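# Move the wooden block from bench to cart floor

## Task

Pick up the wooden block from the bench and lay it flat on the cart's floor at the handle end, next to the profiles. The drop flap must stay open, and anything already achieved must still hold at the end. Finish with the block released, both hands empty and withdrawn from the cart, the robot upright and untilted, and no part of the robot touching anything.

## Robot and tools

ROBOT. A Rainbow Robotics RB-Y1 in a physics simulator. It has a differential base (two drive wheels, two rear casters) that cannot strafe, a folding torso (leg plus chest), a pan/tilt head and two 7-joint arms, each ending in a parallel gripper with a wrist camera whose case sticks out sideways and can collide. The base is 0.58 m wide, extends 0.10 m ahead of the drive axle and 0.57 m behind it, and sweeps a 0.58 m radius when spinning in place. With the starting arm pose the robot is up to 0.73 m wide (0.65 m with both forearms rolled half a turn). A loose object may occasionally get nudged by something external.

FRAMES. All positions are in metres. Base frame: origin on the floor midway between the drive wheels, x forward, y left, z up. left_hand and right_hand report the point between that gripper's pads; the fingers point along the hand's -z and close along its x. Reported hand positions can be off, more so at long reach or under load. chest is a spine point 0.08 m below the shoulders. base_odometry is in the odometry frame (base frame at the scene start); it only integrates wheel rotation, so slip looks like travel and bumps can hide turns. Heading is in rad, left positive, -3.142 to 3.142.

move. One action per call. Allowed shapes: base and/or joints (optionally with min_time_s or contact_limits); or target alone or with min_time_s; or contact_limits alone. No action just returns state and images.
- base: one object {"x_m_s", "turn_rad_s", "for_s"}. These are velocities held for for_s seconds, not a destination. x_m_s forward speed, 0.005 to 0.4 m/s in either sign, or 0. turn_rad_s, left positive, 0.02 to 1.509 rad/s either sign, or 0. for_s 0.1 to 5 s. Omitted velocities are 0. Acceleration is 0.4 m/s² (turn 0.5 rad/s²), so the robot coasts up to 1 s (turn 3.1 s) afterwards; distance is about speed × for_s. If |x_m_s| + 0.27 × |turn_rad_s| exceeds 0.4 both are scaled down.
- joints: a dictionary of absolute targets, keyed by joint name; angles in rad, grippers in m of pad opening. Ranges: torso_squat_rad 0 to 1.2 (bigger lowers chest), torso_shift_rad -0.3 to 0.6 (positive hips forward), torso_pitch_rad -0.2 to 1.4 (positive bows forward), torso_yaw_rad -1.5 to 1.5 (positive left; raise both arms outward by 0.2 rad or more first). Combined torso limits: squat + shift <= 1.52; squat - shift + pitch <= 1.57; shift + 0.5 pitch - 0.4 squat <= 0.7; shift + 0.3 pitch - 0.5 squat <= 0.39. Left arm: shoulder_pitch -2.356 to 2.356 (negative swings forward/up), shoulder_roll 0 to 3.141 (positive outward), shoulder_yaw -2.094 to 2.094, elbow -2.617 to 0.01 (negative bends), forearm_roll -3.141 to 3.141, wrist_pitch -1.57 to 1.919, hand_roll -2.705 to 2.705. Right arm the same except right_shoulder_roll_rad -3.141 to 0 (negative outward). Grippers 0 to 0.1. head_pan_rad -0.523 to 0.523 (left positive), head_tilt_rad -0.35 to 1.57 (positive down).
- target: one hand's absolute pose in the base frame: side "left"/"right", x, y, z in m (-3 to 3), quat_wxyz in the same form the hand lines print. It is solved once into joint angles, so the hand follows an arc; break long moves into short steps. Result: "reached" (within 10 mm and 2 degrees), "short" with the error, or "refused" with a reason. It cannot start while another move runs.
- min_time_s: 0.1 to 8 s, the minimum duration of arm, head and torso motions.
- contact_limits: per gripper (left_gripper_m, right_gripper_m), current cap in mA, 200 to 672.5, persists; starts at 672.5. Lower values soften grip force.
- cameras: list of head_camera, left_wrist_camera, right_wrist_camera, or all; [] for none. blocking: true (default) waits for rest; false returns in about 0.5 s while motion continues.
To grasp, command an opening at least 0.005 m narrower than the object; the gripper then reads "off_target" or "done", both fine.

OTHER TOOLS. wait(seconds 0 to 10, cameras) lets time pass. stop(cameras) brakes all running motions. zoom_image(camera, region [x0, y0, x1, y1] in image pixels, at most 504×504) magnifies the latest frame. read_manual(section "licences") gives licence text only. finished_scene(scene: current scene number) ends the scene irrevocably.

RESULTS. "move" says done or the worst status. Per-motion words: done, moving, off_target (stopped away from target, may still push), short, refused, not_followed (collision check withheld an arm), time_out, contact_stop (torso only), limit_stop_at_<name> (self-collision guard or built-in limit), torque_fault, limit_stop_at_motor_heat, stopped. A stop you did not order, or a refusal, cancels the remaining move, wait and finished_scene calls of that reply. on_its_own lists uncommanded behaviour. wheel_motors_off = 1 means the wheels are disabled for about 2 s. lidar_m: 12 distances from the base origin in 30-degree sectors, first straight ahead, counter-clockwise (4th left, 7th behind, 10th right), "-" for nothing, sensed only at 0.23 m height. motor_effort: wheel effort in percent, bracket is peak; above about 30 at rest means pushing something. Joint torques, external joint torques, wrist force/torque (raw, offset, saturating near 200 N) and motor temperatures are also reported.

AVOID. The base does not stop at obstacles; a stalled wheel shuts both motors off. Never let the arms strike or squeeze each other, fingers and camera cases included. Contact torque reaching a joint's load limit (shoulders 65.8, elbow 33.8, wrist joints 23.5 N m; held weight counts) freezes the robot for 10 s. Motors heat when holding loads or straining; 80 °C freezes the arm. Heavy or far-forward loads or sudden stops can tip the robot; going past the torso limits counts as a fall. Don't drop the block, release it while moving, slam or shove hard.

Each tool is called after "Call:" in YAML: its name, and indented under it one key for each argument.

## Session

Call:
move:
  joints: {"head_tilt_rad":0.75}

Scene clock: 0.87 s.
Joint torques (N m): left_arm=[-1.61 -0.52 1.04 -0.55 0 -0.58 0.05] | right_arm=[-3.98 -0.3 -0.43 -1.3 -0.05 -0.56 -0.08]
External joint torques (N m): left_arm=[-0.23 -0.66 1.03 0.01 -0.01 -0.15 0.06] | right_arm=[-0.38 0.81 -0.39 0.33 -0.12 0.04 -0.09]
Motor temperatures (°C): left_arm=[30 28 32 36 34 33 38] | right_arm=[34 30 32 30 35 36 34]
Wrist force (N): left_arm=[-0.2 0.6 -7.5] | right_arm=[-2.9 1.3 -4.9]
Wrist torque (N m): left_arm=[-0.21 0.12 0.12] | right_arm=[-0.12 -0.12 -0.07]
Wrist force, peak (N): left_arm=[0.1 1.6 -7.9] | right_arm=[-2.9 0.8 -5.4]
move: done
base_odometry: x=+0.000 y=+0.000 heading=+0.000
lidar_m: 0.75 1.03 1.57 4.57 1.51 1.08 1.02 1.07 1.44 3.63 1.09 0.78
base_status: not commanded
joint_positions: torso_squat_rad=+0.350 torso_shift_rad=+0.000 torso_pitch_rad=+0.000 torso_yaw_rad=+0.000 left_shoulder_pitch_rad=+0.037 left_shoulder_roll_rad=+0.004 left_shoulder_yaw_rad=-0.043 left_elbow_rad=-0.196 left_forearm_roll_rad=-0.014 left_wrist_pitch_rad=+0.002 left_hand_roll_rad=+0.027 left_gripper_m=+0.099 right_shoulder_pitch_rad=-0.040 right_shoulder_roll_rad=-0.021 right_shoulder_yaw_rad=-0.018 right_elbow_rad=-0.235 right_forearm_roll_rad=+0.049 right_wrist_pitch_rad=-0.014 right_hand_roll_rad=+0.035 right_gripper_m=+0.099 head_pan_rad=+0.000 head_tilt_rad=+0.750
joint_status: all done
wheel_motors_off: 0
motor_effort: left_wheel=+0(1) right_wheel=+0(2)
chest: x=-0.2280 y=+0.0001 z=+1.2475 quat_wxyz=(+1.000, +0.000, +0.000, +0.000) (m; base frame)
left_hand: x=-0.1598 y=+0.2200 z=+0.5653 quat_wxyz=(+0.997, +0.000, -0.079, -0.009) (m; base frame)
right_hand: x=-0.0823 y=-0.2360 z=+0.5770 quat_wxyz=(+0.989, -0.016, -0.142, +0.041) (m; base frame)
pictures: head_camera, left_wrist_camera, right_wrist_camera
camera_calibration:
head_camera: T_world_to_cam=[[-0.00287247, -0.999504, -0.0313571, 0.0440107], [-0.638739, 0.0259608, -0.768985, 1.03318], [0.769418, 0.0178201, -0.638497, 1.02793], [0, 0, 0, 1]] pos_world=[-0.130844, -0.00115112, 1.45221]
left_wrist_camera: T_world_to_cam=[[0.988724, 0.00955725, 0.149443, 0.0708295], [-0.0605519, -0.88722, 0.457355, -0.0439141], [0.13696, -0.461247, -0.876637, 0.69141], [0, 0, 0, 1]] pos_world=[-0.167385, 0.279272, 0.615616]
right_wrist_camera: T_world_to_cam=[[-0.945892, -0.11441, -0.303643, 0.0691098], [-0.245093, 0.865166, 0.437513, -0.0414065], [0.212646, 0.488261, -0.846394, 0.69334], [0, 0, 0, 1]] pos_world=[-0.0922137, -0.2948, 0.62594]

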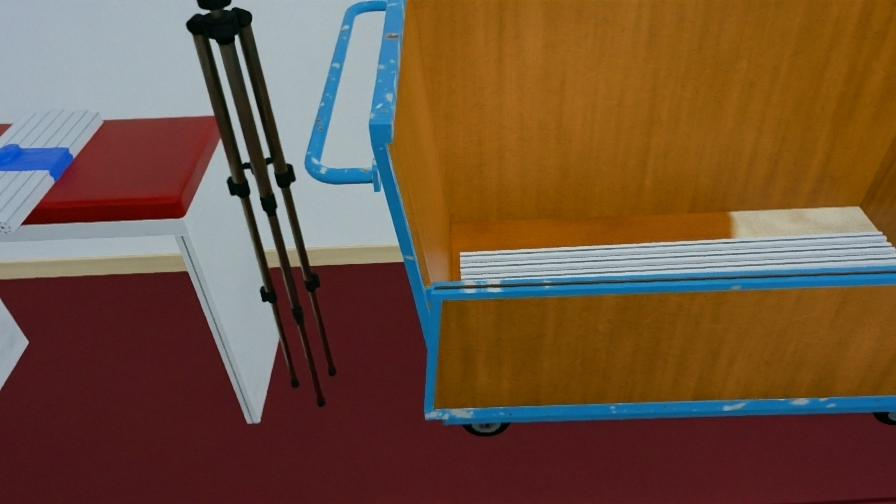

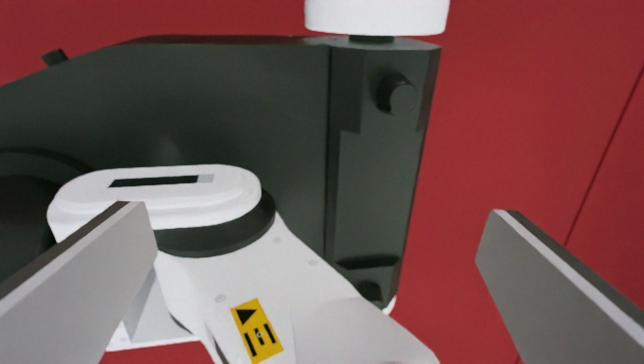

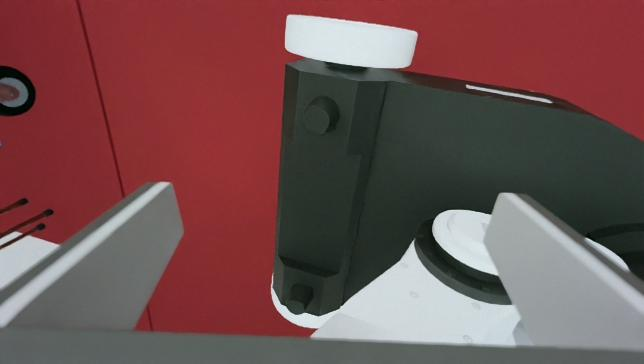

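Call:
move:
  joints: {"head_tilt_rad":0.6,"head_pan_rad":0.52}
  cameras: ["head_camera"]

Call:
move:
  joints: {"head_tilt_rad":0.6,"head_pan_rad":-0.45}
  cameras: ["head_camera"]

Scene clock: 2.70 s.
Joint torques (N m): left_arm=[-1.75 -0.62 0.59 -0.53 -0.03 -0.71 -0.01] | right_arm=[-3.76 -0.12 -0.33 -1.58 -0.01 -0.54 -0.12]
External joint torques (N m): left_arm=[-0.37 -0.76 0.58 0.03 -0.03 -0.29 0] | right_arm=[-0.16 1 -0.29 0.05 -0.07 0.06 -0.13]
Motor temperatures (°C): left_arm=[30 28 32 36 34 33 38] | right_arm=[34 30 32 30 35 36 34]
Wrist force (N): left_arm=[-0.2 1.7 -6.7] | right_arm=[-2.4 1.0 -4.9]
Wrist torque (N m): left_arm=[-0.34 0.15 0.09] | right_arm=[-0.07 -0.07 -0.11]
Wrist force, peak (N): left_arm=[-0.7 1.3 -8.3] | right_arm=[-2.9 1.1 -5.5]
move: done
base_odometry: x=+0.000 y=+0.000 heading=+0.000
lidar_m: 0.74 1.03 1.55 4.58 1.50 1.07 1.02 1.08 1.43 3.62 1.11 0.78
base_status: not commanded
joint_positions: torso_squat_rad=+0.350 torso_shift_rad=+0.000 torso_pitch_rad=+0.000 torso_yaw_rad=+0.000 left_shoulder_pitch_rad=+0.037 left_shoulder_roll_rad=+0.004 left_shoulder_yaw_rad=-0.043 left_elbow_rad=-0.196 left_forearm_roll_rad=-0.014 left_wrist_pitch_rad=+0.002 left_hand_roll_rad=+0.027 left_gripper_m=+0.099 right_shoulder_pitch_rad=-0.040 right_shoulder_roll_rad=-0.021 right_shoulder_yaw_rad=-0.018 right_elbow_rad=-0.235 right_forearm_roll_rad=+0.049 right_wrist_pitch_rad=-0.014 right_hand_roll_rad=+0.035 right_gripper_m=+0.099 head_pan_rad=+0.520 head_tilt_rad=+0.600
joint_status: all done
wheel_motors_off: 0
motor_effort: left_wheel=+0(1) right_wheel=+1(1)
chest: x=-0.2280 y=+0.0001 z=+1.2475 quat_wxyz=(+1.000, +0.000, +0.000, +0.000) (m; base frame)
left_hand: x=-0.1598 y=+0.2200 z=+0.5653 quat_wxyz=(+0.997, +0.000, -0.079, -0.009) (m; base frame)
right_hand: x=-0.0823 y=-0.2360 z=+0.5770 quat_wxyz=(+0.989, -0.016, -0.142, +0.041) (m; base frame)
pictures: head_camera
camera_calibration:
head_camera: T_world_to_cam=[[0.498213, -0.866484, -0.0314502, 0.14729], [-0.461322, -0.234191, -0.855767, 1.19539], [0.734143, 0.440863, -0.516405, 0.843793], [0, 0, 0, 1]] pos_world=[-0.141388, 0.0355768, 1.46335]

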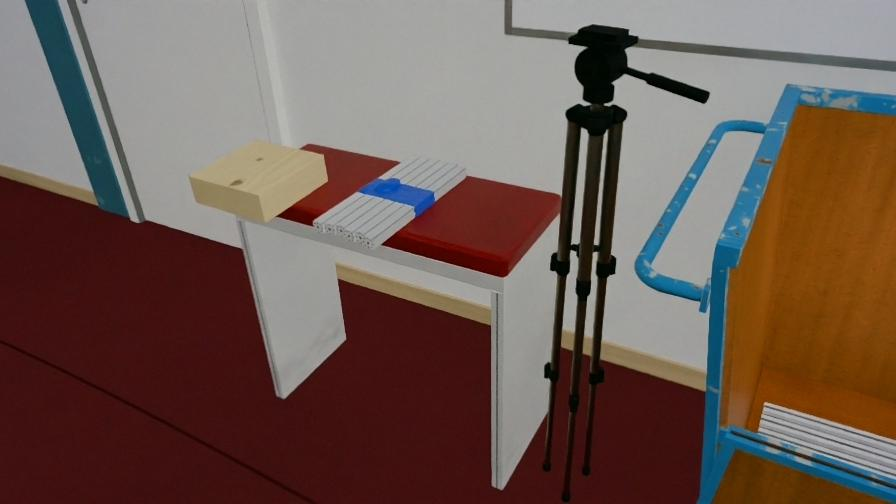

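Scene clock: 4.00 s.
Joint torques (N m): left_arm=[-1.6 -0.83 0.43 -0.61 -0.14 -0.72 -0.01] | right_arm=[-3.34 -0.24 -0.44 -1.42 -0.04 -0.49 -0.12]
External joint torques (N m): left_arm=[-0.22 -0.98 0.42 -0.05 -0.15 -0.3 0] | right_arm=[0.25 0.88 -0.4 0.21 -0.1 0.11 -0.14]
Motor temperatures (°C): left_arm=[30 28 32 36 34 33 38] | right_arm=[34 30 32 30 35 36 34]
Wrist force (N): left_arm=[0.0 1.1 -7.9] | right_arm=[-2.3 1.2 -4.7]
Wrist torque (N m): left_arm=[-0.29 0.14 0.15] | right_arm=[-0.11 -0.08 -0.08]
Wrist force, peak (N): left_arm=[-0.2 1.6 -8.0] | right_arm=[-3.1 1.2 -5.0]
move: done
base_odometry: x=+0.000 y=+0.000 heading=+0.000
lidar_m: 0.74 1.03 1.55 4.57 1.51 1.07 1.03 1.08 1.44 3.61 1.10 0.78
base_status: not commanded
joint_positions: torso_squat_rad=+0.350 torso_shift_rad=+0.000 torso_pitch_rad=+0.000 torso_yaw_rad=+0.000 left_shoulder_pitch_rad=+0.037 left_shoulder_roll_rad=+0.004 left_shoulder_yaw_rad=-0.043 left_elbow_rad=-0.196 left_forearm_roll_rad=-0.014 left_wrist_pitch_rad=+0.002 left_hand_roll_rad=+0.027 left_gripper_m=+0.099 right_shoulder_pitch_rad=-0.040 right_shoulder_roll_rad=-0.021 right_shoulder_yaw_rad=-0.018 right_elbow_rad=-0.235 right_forearm_roll_rad=+0.049 right_wrist_pitch_rad=-0.014 right_hand_roll_rad=+0.035 right_gripper_m=+0.099 head_pan_rad=-0.450 head_tilt_rad=+0.600
joint_status: all done
wheel_motors_off: 0
motor_effort: left_wheel=+0(1) right_wheel=-1(2)
chest: x=-0.2280 y=+0.0001 z=+1.2475 quat_wxyz=(+1.000, +0.000, +0.000, +0.000) (m; base frame)
left_hand: x=-0.1598 y=+0.2200 z=+0.5653 quat_wxyz=(+0.997, +0.000, -0.079, -0.009) (m; base frame)
right_hand: x=-0.0823 y=-0.2360 z=+0.5770 quat_wxyz=(+0.989, -0.016, -0.142, +0.041) (m; base frame)
pictures: head_camera
camera_calibration:
head_camera: T_world_to_cam=[[-0.433033, -0.900829, -0.0314761, -0.0445167], [-0.45388, 0.248086, -0.855831, 1.19692], [0.778766, -0.356316, -0.516297, 0.852961], [0, 0, 0, 1]] pos_world=[-0.140274, -0.0331183, 1.46335]

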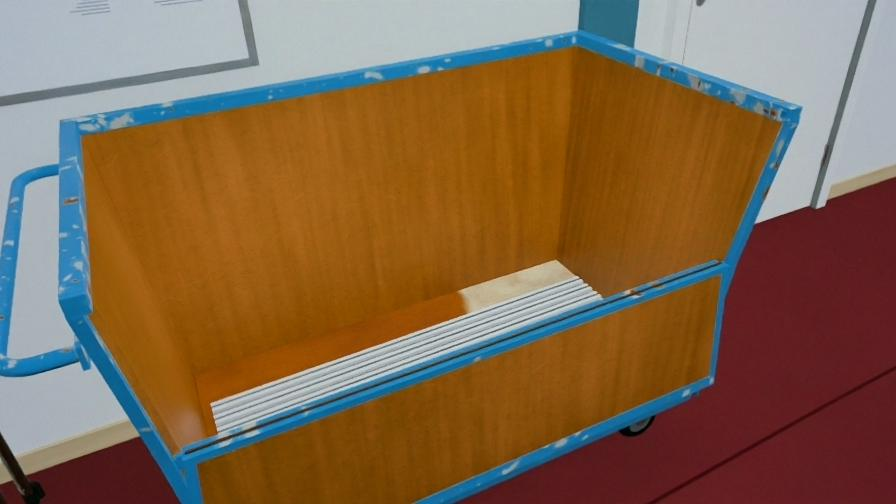

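Call:
move:
  joints: {"torso_squat_rad":0.0,"torso_pitch_rad":0.35,"head_tilt_rad":0.8,"head_pan_rad":0}
  cameras: ["head_camera"]

Scene clock: 14.40 s.
Joint torques (N m): left_arm=[7.03 -0.72 0.96 3.29 -0.05 0.12 0.05] | right_arm=[6.3 -0.14 -0.48 2.29 -0.16 0.24 0.01]
External joint torques (N m): left_arm=[-1.06 -0.98 0.93 0.11 -0.04 -0.15 0.04] | right_arm=[0.42 0.79 -0.29 0.35 -0.14 0.17 0.02]
Motor temperatures (°C): left_arm=[30 28 32 36 34 33 38] | right_arm=[34 30 32 30 35 36 34]
Wrist force (N): left_arm=[1.6 1.3 -7.7] | right_arm=[-0.4 1.3 -5.7]
Wrist torque (N m): left_arm=[-0.32 0.18 0.05] | right_arm=[-0.10 0.06 -0.08]
Wrist force, peak (N): left_arm=[0.2 1.5 -8.5] | right_arm=[-1.9 1.5 -5.7]
move: done
base_odometry: x=+0.000 y=+0.000 heading=+0.000
lidar_m: 0.75 1.03 1.56 4.56 1.53 1.08 1.02 1.08 1.44 3.61 1.10 0.80
base_status: not commanded
joint_positions: torso_squat_rad=+0.000 torso_shift_rad=+0.000 torso_pitch_rad=+0.350 torso_yaw_rad=+0.000 left_shoulder_pitch_rad=+0.037 left_shoulder_roll_rad=+0.004 left_shoulder_yaw_rad=-0.043 left_elbow_rad=-0.196 left_forearm_roll_rad=-0.014 left_wrist_pitch_rad=+0.002 left_hand_roll_rad=+0.027 left_gripper_m=+0.099 right_shoulder_pitch_rad=-0.040 right_shoulder_roll_rad=-0.021 right_shoulder_yaw_rad=-0.018 right_elbow_rad=-0.235 right_forearm_roll_rad=+0.049 right_wrist_pitch_rad=-0.014 right_hand_roll_rad=+0.035 right_gripper_m=+0.099 head_pan_rad=+0.000 head_tilt_rad=+0.800
joint_status: all done
wheel_motors_off: 0
motor_effort: left_wheel=+0(1) right_wheel=-1(2)
chest: x=-0.1218 y=+0.0001 z=+1.2712 quat_wxyz=(+0.985, +0.000, +0.174, +0.000) (m; base frame)
left_hand: x=-0.2917 y=+0.2200 z=+0.6069 quat_wxyz=(+0.995, -0.002, +0.095, -0.009) (m; base frame)
right_hand: x=-0.2150 y=-0.2360 z=+0.5914 quat_wxyz=(+0.999, -0.009, +0.032, +0.043) (m; base frame)
pictures: head_camera
camera_calibration:
head_camera: T_world_to_cam=[[-0.0149913, -0.999503, -0.027718, 0.0389685], [-0.887782, 0.0260591, -0.459526, 0.689745], [0.46002, 0.0177187, -0.887732, 1.24872], [0, 0, 0, 1]] pos_world=[0.0384915, -0.00115058, 1.42656]

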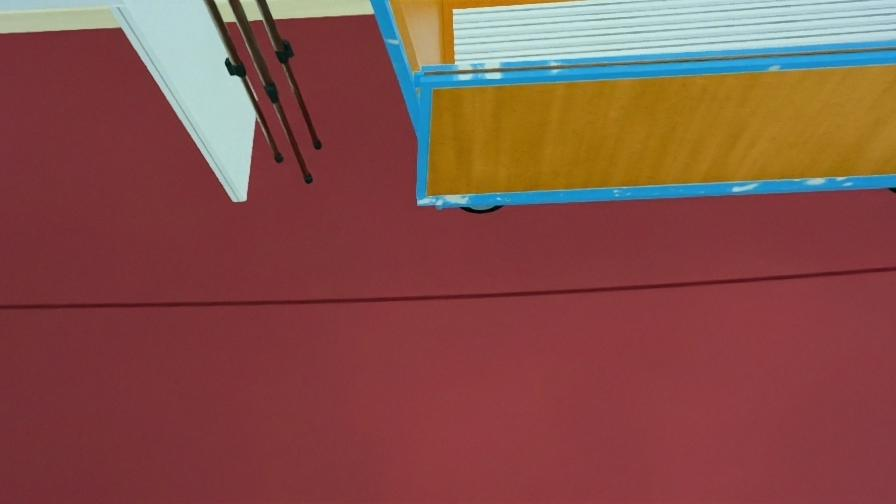

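Call:
move:
  base: {"x_m_s":0.2,"for_s":1.9}
  joints: {"head_tilt_rad":0.45,"head_pan_rad":0}
  cameras: ["head_camera"]

Scene clock: 18.93 s.
Joint torques (N m): left_arm=[7.94 -0.62 0.87 3.25 -0.03 0.06 -0.03] | right_arm=[6.7 -0.62 -0.8 2.71 -0.13 0.08 0.05]
External joint torques (N m): left_arm=[-0.16 -0.89 0.84 0.07 -0.02 -0.21 -0.04] | right_arm=[0.82 0.31 -0.6 0.76 -0.11 0.02 0.05]
Motor temperatures (°C): left_arm=[30 28 32 36 34 33 38] | right_arm=[34 30 32 30 35 36 34]
Wrist force (N): left_arm=[1.5 1.3 -7.6] | right_arm=[-1.0 0.9 -5.2]
Wrist torque (N m): left_arm=[-0.32 0.20 0.05] | right_arm=[-0.05 -0.03 -0.11]
Wrist force, peak (N): left_arm=[2.3 1.2 -8.5] | right_arm=[-0.9 0.7 -5.7]
move: done
base_odometry: x=+0.380 y=+0.000 heading=+0.000
lidar_m: 0.36 0.38 0.76 4.03 2.08 1.49 1.41 1.46 1.95 4.94 0.54 0.39
base_status: done (sent for 1.9 of 1.9 s)
joint_positions: torso_squat_rad=+0.000 torso_shift_rad=+0.000 torso_pitch_rad=+0.350 torso_yaw_rad=+0.000 left_shoulder_pitch_rad=+0.037 left_shoulder_roll_rad=+0.004 left_shoulder_yaw_rad=-0.043 left_elbow_rad=-0.196 left_forearm_roll_rad=-0.014 left_wrist_pitch_rad=+0.002 left_hand_roll_rad=+0.027 left_gripper_m=+0.099 right_shoulder_pitch_rad=-0.040 right_shoulder_roll_rad=-0.021 right_shoulder_yaw_rad=-0.018 right_elbow_rad=-0.235 right_forearm_roll_rad=+0.049 right_wrist_pitch_rad=-0.014 right_hand_roll_rad=+0.035 right_gripper_m=+0.099 head_pan_rad=+0.000 head_tilt_rad=+0.450
joint_status: all done
wheel_motors_off: 0
motor_effort: left_wheel=+0(22) right_wheel=+0(56)
chest: x=-0.1219 y=+0.0001 z=+1.2712 quat_wxyz=(+0.985, +0.000, +0.174, +0.000) (m; base frame)
left_hand: x=-0.2917 y=+0.2200 z=+0.6069 quat_wxyz=(+0.995, -0.002, +0.095, -0.009) (m; base frame)
right_hand: x=-0.2149 y=-0.2360 z=+0.5914 quat_wxyz=(+0.999, -0.009, +0.032, +0.043) (m; base frame)
pictures: head_camera
camera_calibration:
head_camera: T_world_to_cam=[[-0.00443799, -0.999504, -0.0311733, 0.0443153], [-0.676446, 0.0259595, -0.736035, 1.09795], [0.736479, 0.0178205, -0.676226, 0.950707], [0, 0, 0, 1]] pos_world=[0.0427264, -0.00115113, 1.45241]

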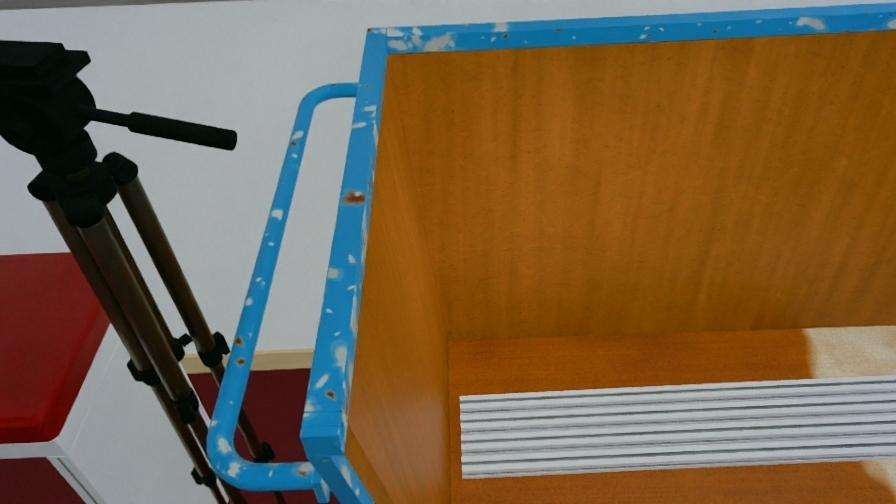

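Call:
move:
  joints: {"head_tilt_rad":0.75,"head_pan_rad":0}
  cameras: ["head_camera"]

Scene clock: 22.80 s.
Joint torques (N m): left_arm=[7.49 -0.45 0.65 3.05 -0.1 0.09 -0.11] | right_arm=[6.43 -0.26 -1.12 2.56 -0.27 0.03 -0.01]
External joint torques (N m): left_arm=[-0.61 -0.71 0.62 -0.13 -0.1 -0.18 -0.12] | right_arm=[0.56 0.67 -0.92 0.61 -0.25 -0.03 -0.01]
Motor temperatures (°C): left_arm=[30 28 32 36 34 33 38] | right_arm=[34 30 32 30 35 36 34]
Wrist force (N): left_arm=[2.0 1.2 -7.7] | right_arm=[0.0 1.0 -5.0]
Wrist torque (N m): left_arm=[-0.29 0.25 0.06] | right_arm=[-0.04 0.09 -0.09]
Wrist force, peak (N): left_arm=[1.9 1.0 -8.4] | right_arm=[-0.5 1.0 -5.8]
move: done
base_odometry: x=+0.380 y=+0.000 heading=+0.000
lidar_m: 0.36 0.37 0.76 4.02 2.06 1.48 1.40 1.46 1.97 4.92 0.55 0.39
base_status: not commanded
joint_positions: torso_squat_rad=+0.000 torso_shift_rad=+0.000 torso_pitch_rad=+0.350 torso_yaw_rad=+0.000 left_shoulder_pitch_rad=+0.037 left_shoulder_roll_rad=+0.004 left_shoulder_yaw_rad=-0.043 left_elbow_rad=-0.196 left_forearm_roll_rad=-0.014 left_wrist_pitch_rad=+0.002 left_hand_roll_rad=+0.027 left_gripper_m=+0.099 right_shoulder_pitch_rad=-0.040 right_shoulder_roll_rad=-0.021 right_shoulder_yaw_rad=-0.018 right_elbow_rad=-0.235 right_forearm_roll_rad=+0.049 right_wrist_pitch_rad=-0.014 right_hand_roll_rad=+0.035 right_gripper_m=+0.099 head_pan_rad=+0.000 head_tilt_rad=+0.750
joint_status: all done
wheel_motors_off: 0
motor_effort: left_wheel=+0(1) right_wheel=+0(2)
chest: x=-0.1219 y=+0.0001 z=+1.2712 quat_wxyz=(+0.985, +0.000, +0.174, +0.000) (m; base frame)
left_hand: x=-0.2917 y=+0.2200 z=+0.6069 quat_wxyz=(+0.995, -0.002, +0.095, -0.009) (m; base frame)
right_hand: x=-0.2149 y=-0.2360 z=+0.5914 quat_wxyz=(+0.999, -0.009, +0.032, +0.043) (m; base frame)
pictures: head_camera
camera_calibration:
head_camera: T_world_to_cam=[[-0.0134991, -0.999506, -0.0283817, 0.0399757], [-0.863727, 0.0259566, -0.503291, 0.754073], [0.503779, 0.0177201, -0.863651, 1.21521], [0, 0, 0, 1]] pos_world=[0.0396532, -0.00115089, 1.43017]

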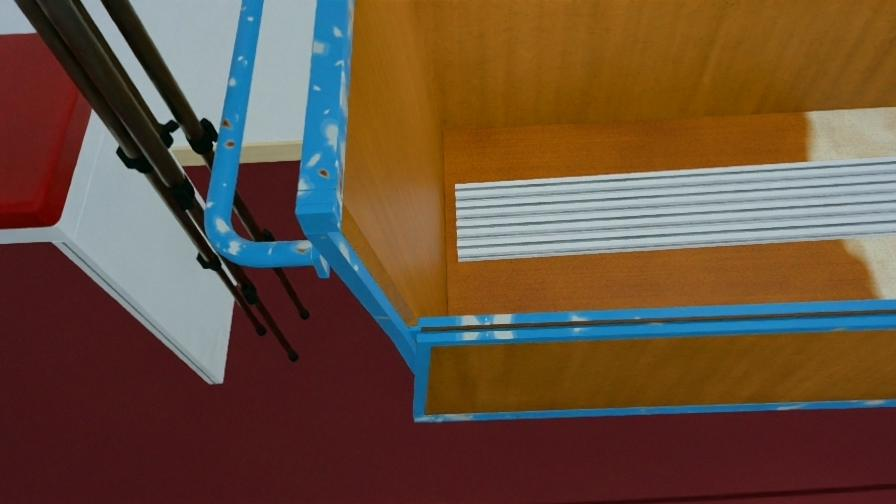

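Call:
move:
  base: {"x_m_s":-0.25,"for_s":1.68}
  joints: {"torso_pitch_rad":0.1,"head_tilt_rad":0.6}
  cameras: []

Call:
move:
  base: {"turn_rad_s":0.7,"for_s":2.244}
  cameras: ["head_camera"]

Scene clock: 66.27 s.
Joint torques (N m): left_arm=[0.14 -0.72 0.58 0.5 -0.02 -0.43 -0.1] | right_arm=[-0.87 -0.5 -0.65 -0.54 -0.05 -0.43 0.12]
External joint torques (N m): left_arm=[-1.23 -0.9 0.57 -0.02 -0.03 -0.21 -0.09] | right_arm=[0.02 0.57 -0.56 0.07 -0.09 -0.02 0.11]
Motor temperatures (°C): left_arm=[31 28 32 36 34 32 37] | right_arm=[34 30 32 30 35 36 34]
Wrist force (N): left_arm=[1.0 -0.2 -7.7] | right_arm=[-1.6 1.0 -5.1]
Wrist torque (N m): left_arm=[-0.14 0.20 0.08] | right_arm=[-0.08 -0.06 -0.10]
Wrist force, peak (N): left_arm=[1.9 1.9 -8.3] | right_arm=[-2.3 1.1 -5.5]
move: done
base_odometry: x=-0.036 y=+0.000 heading=+0.000
lidar_m: 0.78 1.06 1.57 4.39 1.47 1.05 0.99 1.05 1.38 3.50 1.16 0.82
base_status: done (sent for 1.67 of 1.67 s)
joint_positions: torso_squat_rad=+0.000 torso_shift_rad=+0.000 torso_pitch_rad=+0.100 torso_yaw_rad=+0.000 left_shoulder_pitch_rad=+0.037 left_shoulder_roll_rad=+0.004 left_shoulder_yaw_rad=-0.043 left_elbow_rad=-0.196 left_forearm_roll_rad=-0.014 left_wrist_pitch_rad=+0.002 left_hand_roll_rad=+0.027 left_gripper_m=+0.099 right_shoulder_pitch_rad=-0.040 right_shoulder_roll_rad=-0.021 right_shoulder_yaw_rad=-0.018 right_elbow_rad=-0.235 right_forearm_roll_rad=+0.049 right_wrist_pitch_rad=-0.014 right_hand_roll_rad=+0.035 right_gripper_m=+0.099 head_pan_rad=+0.000 head_tilt_rad=+0.600
joint_status: all done
wheel_motors_off: 0
motor_effort: left_wheel=+0(26) right_wheel=-8(26)
chest: x=-0.1972 y=+0.0001 z=+1.2884 quat_wxyz=(+0.999, +0.000, +0.050, +0.000) (m; base frame)
left_hand: x=-0.1974 y=+0.2200 z=+0.6028 quat_wxyz=(+1.000, -0.001, -0.029, -0.009) (m; base frame)
right_hand: x=-0.1192 y=-0.2360 z=+0.6067 quat_wxyz=(+0.995, -0.014, -0.093, +0.041) (m; base frame)
pictures: none
No camera images: "cameras" was empty.

Scene clock: 70.27 s.
Joint torques (N m): left_arm=[0.88 -0.8 0.63 0.47 -0.12 -0.51 -0.04] | right_arm=[-1.19 -0.36 -0.2 -0.45 -0.11 -0.34 -0.03]
External joint torques (N m): left_arm=[-0.48 -0.99 0.61 -0.06 -0.12 -0.29 -0.03] | right_arm=[-0.3 0.71 -0.11 0.16 -0.15 0.07 -0.04]
Motor temperatures (°C): left_arm=[31 28 32 36 34 32 37] | right_arm=[34 30 32 30 35 36 34]
Wrist force (N): left_arm=[0.7 1.2 -7.4] | right_arm=[-1.6 1.3 -5.3]
Wrist torque (N m): left_arm=[-0.26 0.19 0.07] | right_arm=[-0.09 -0.04 -0.10]
Wrist force, peak (N): left_arm=[0.2 1.5 -8.6] | right_arm=[-2.8 0.9 -5.7]
move: done
base_odometry: x=-0.037 y=+0.000 heading=+1.563
lidar_m: 4.39 1.45 1.04 0.98 1.02 1.39 3.50 1.18 0.84 0.80 1.06 1.59
base_status: done (sent for 2.23 of 2.23 s)
joint_positions: torso_squat_rad=+0.000 torso_shift_rad=+0.000 torso_pitch_rad=+0.100 torso_yaw_rad=+0.000 left_shoulder_pitch_rad=+0.037 left_shoulder_roll_rad=+0.004 left_shoulder_yaw_rad=-0.043 left_elbow_rad=-0.196 left_forearm_roll_rad=-0.014 left_wrist_pitch_rad=+0.002 left_hand_roll_rad=+0.027 left_gripper_m=+0.099 right_shoulder_pitch_rad=-0.040 right_shoulder_roll_rad=-0.021 right_shoulder_yaw_rad=-0.018 right_elbow_rad=-0.235 right_forearm_roll_rad=+0.049 right_wrist_pitch_rad=-0.014 right_hand_roll_rad=+0.035 right_gripper_m=+0.099 head_pan_rad=+0.000 head_tilt_rad=+0.600
joint_status: not commanded
wheel_motors_off: 0
motor_effort: left_wheel=+7(46) right_wheel=+19(41)
chest: x=-0.1972 y=+0.0001 z=+1.2884 quat_wxyz=(+0.999, +0.000, +0.050, +0.000) (m; base frame)
left_hand: x=-0.1974 y=+0.2200 z=+0.6028 quat_wxyz=(+1.000, -0.001, -0.029, -0.009) (m; base frame)
right_hand: x=-0.1192 y=-0.2360 z=+0.6067 quat_wxyz=(+0.995, -0.014, -0.093, +0.041) (m; base frame)
pictures: head_camera
camera_calibration:
head_camera: T_world_to_cam=[[-0.00130067, -0.999504, -0.0314614, 0.0456361], [-0.599448, 0.0259614, -0.799993, 1.14666], [0.800413, 0.0178189, -0.599184, 0.959414], [0, 0, 0, 1]] pos_world=[-0.0805047, -0.00125112, 1.49362]

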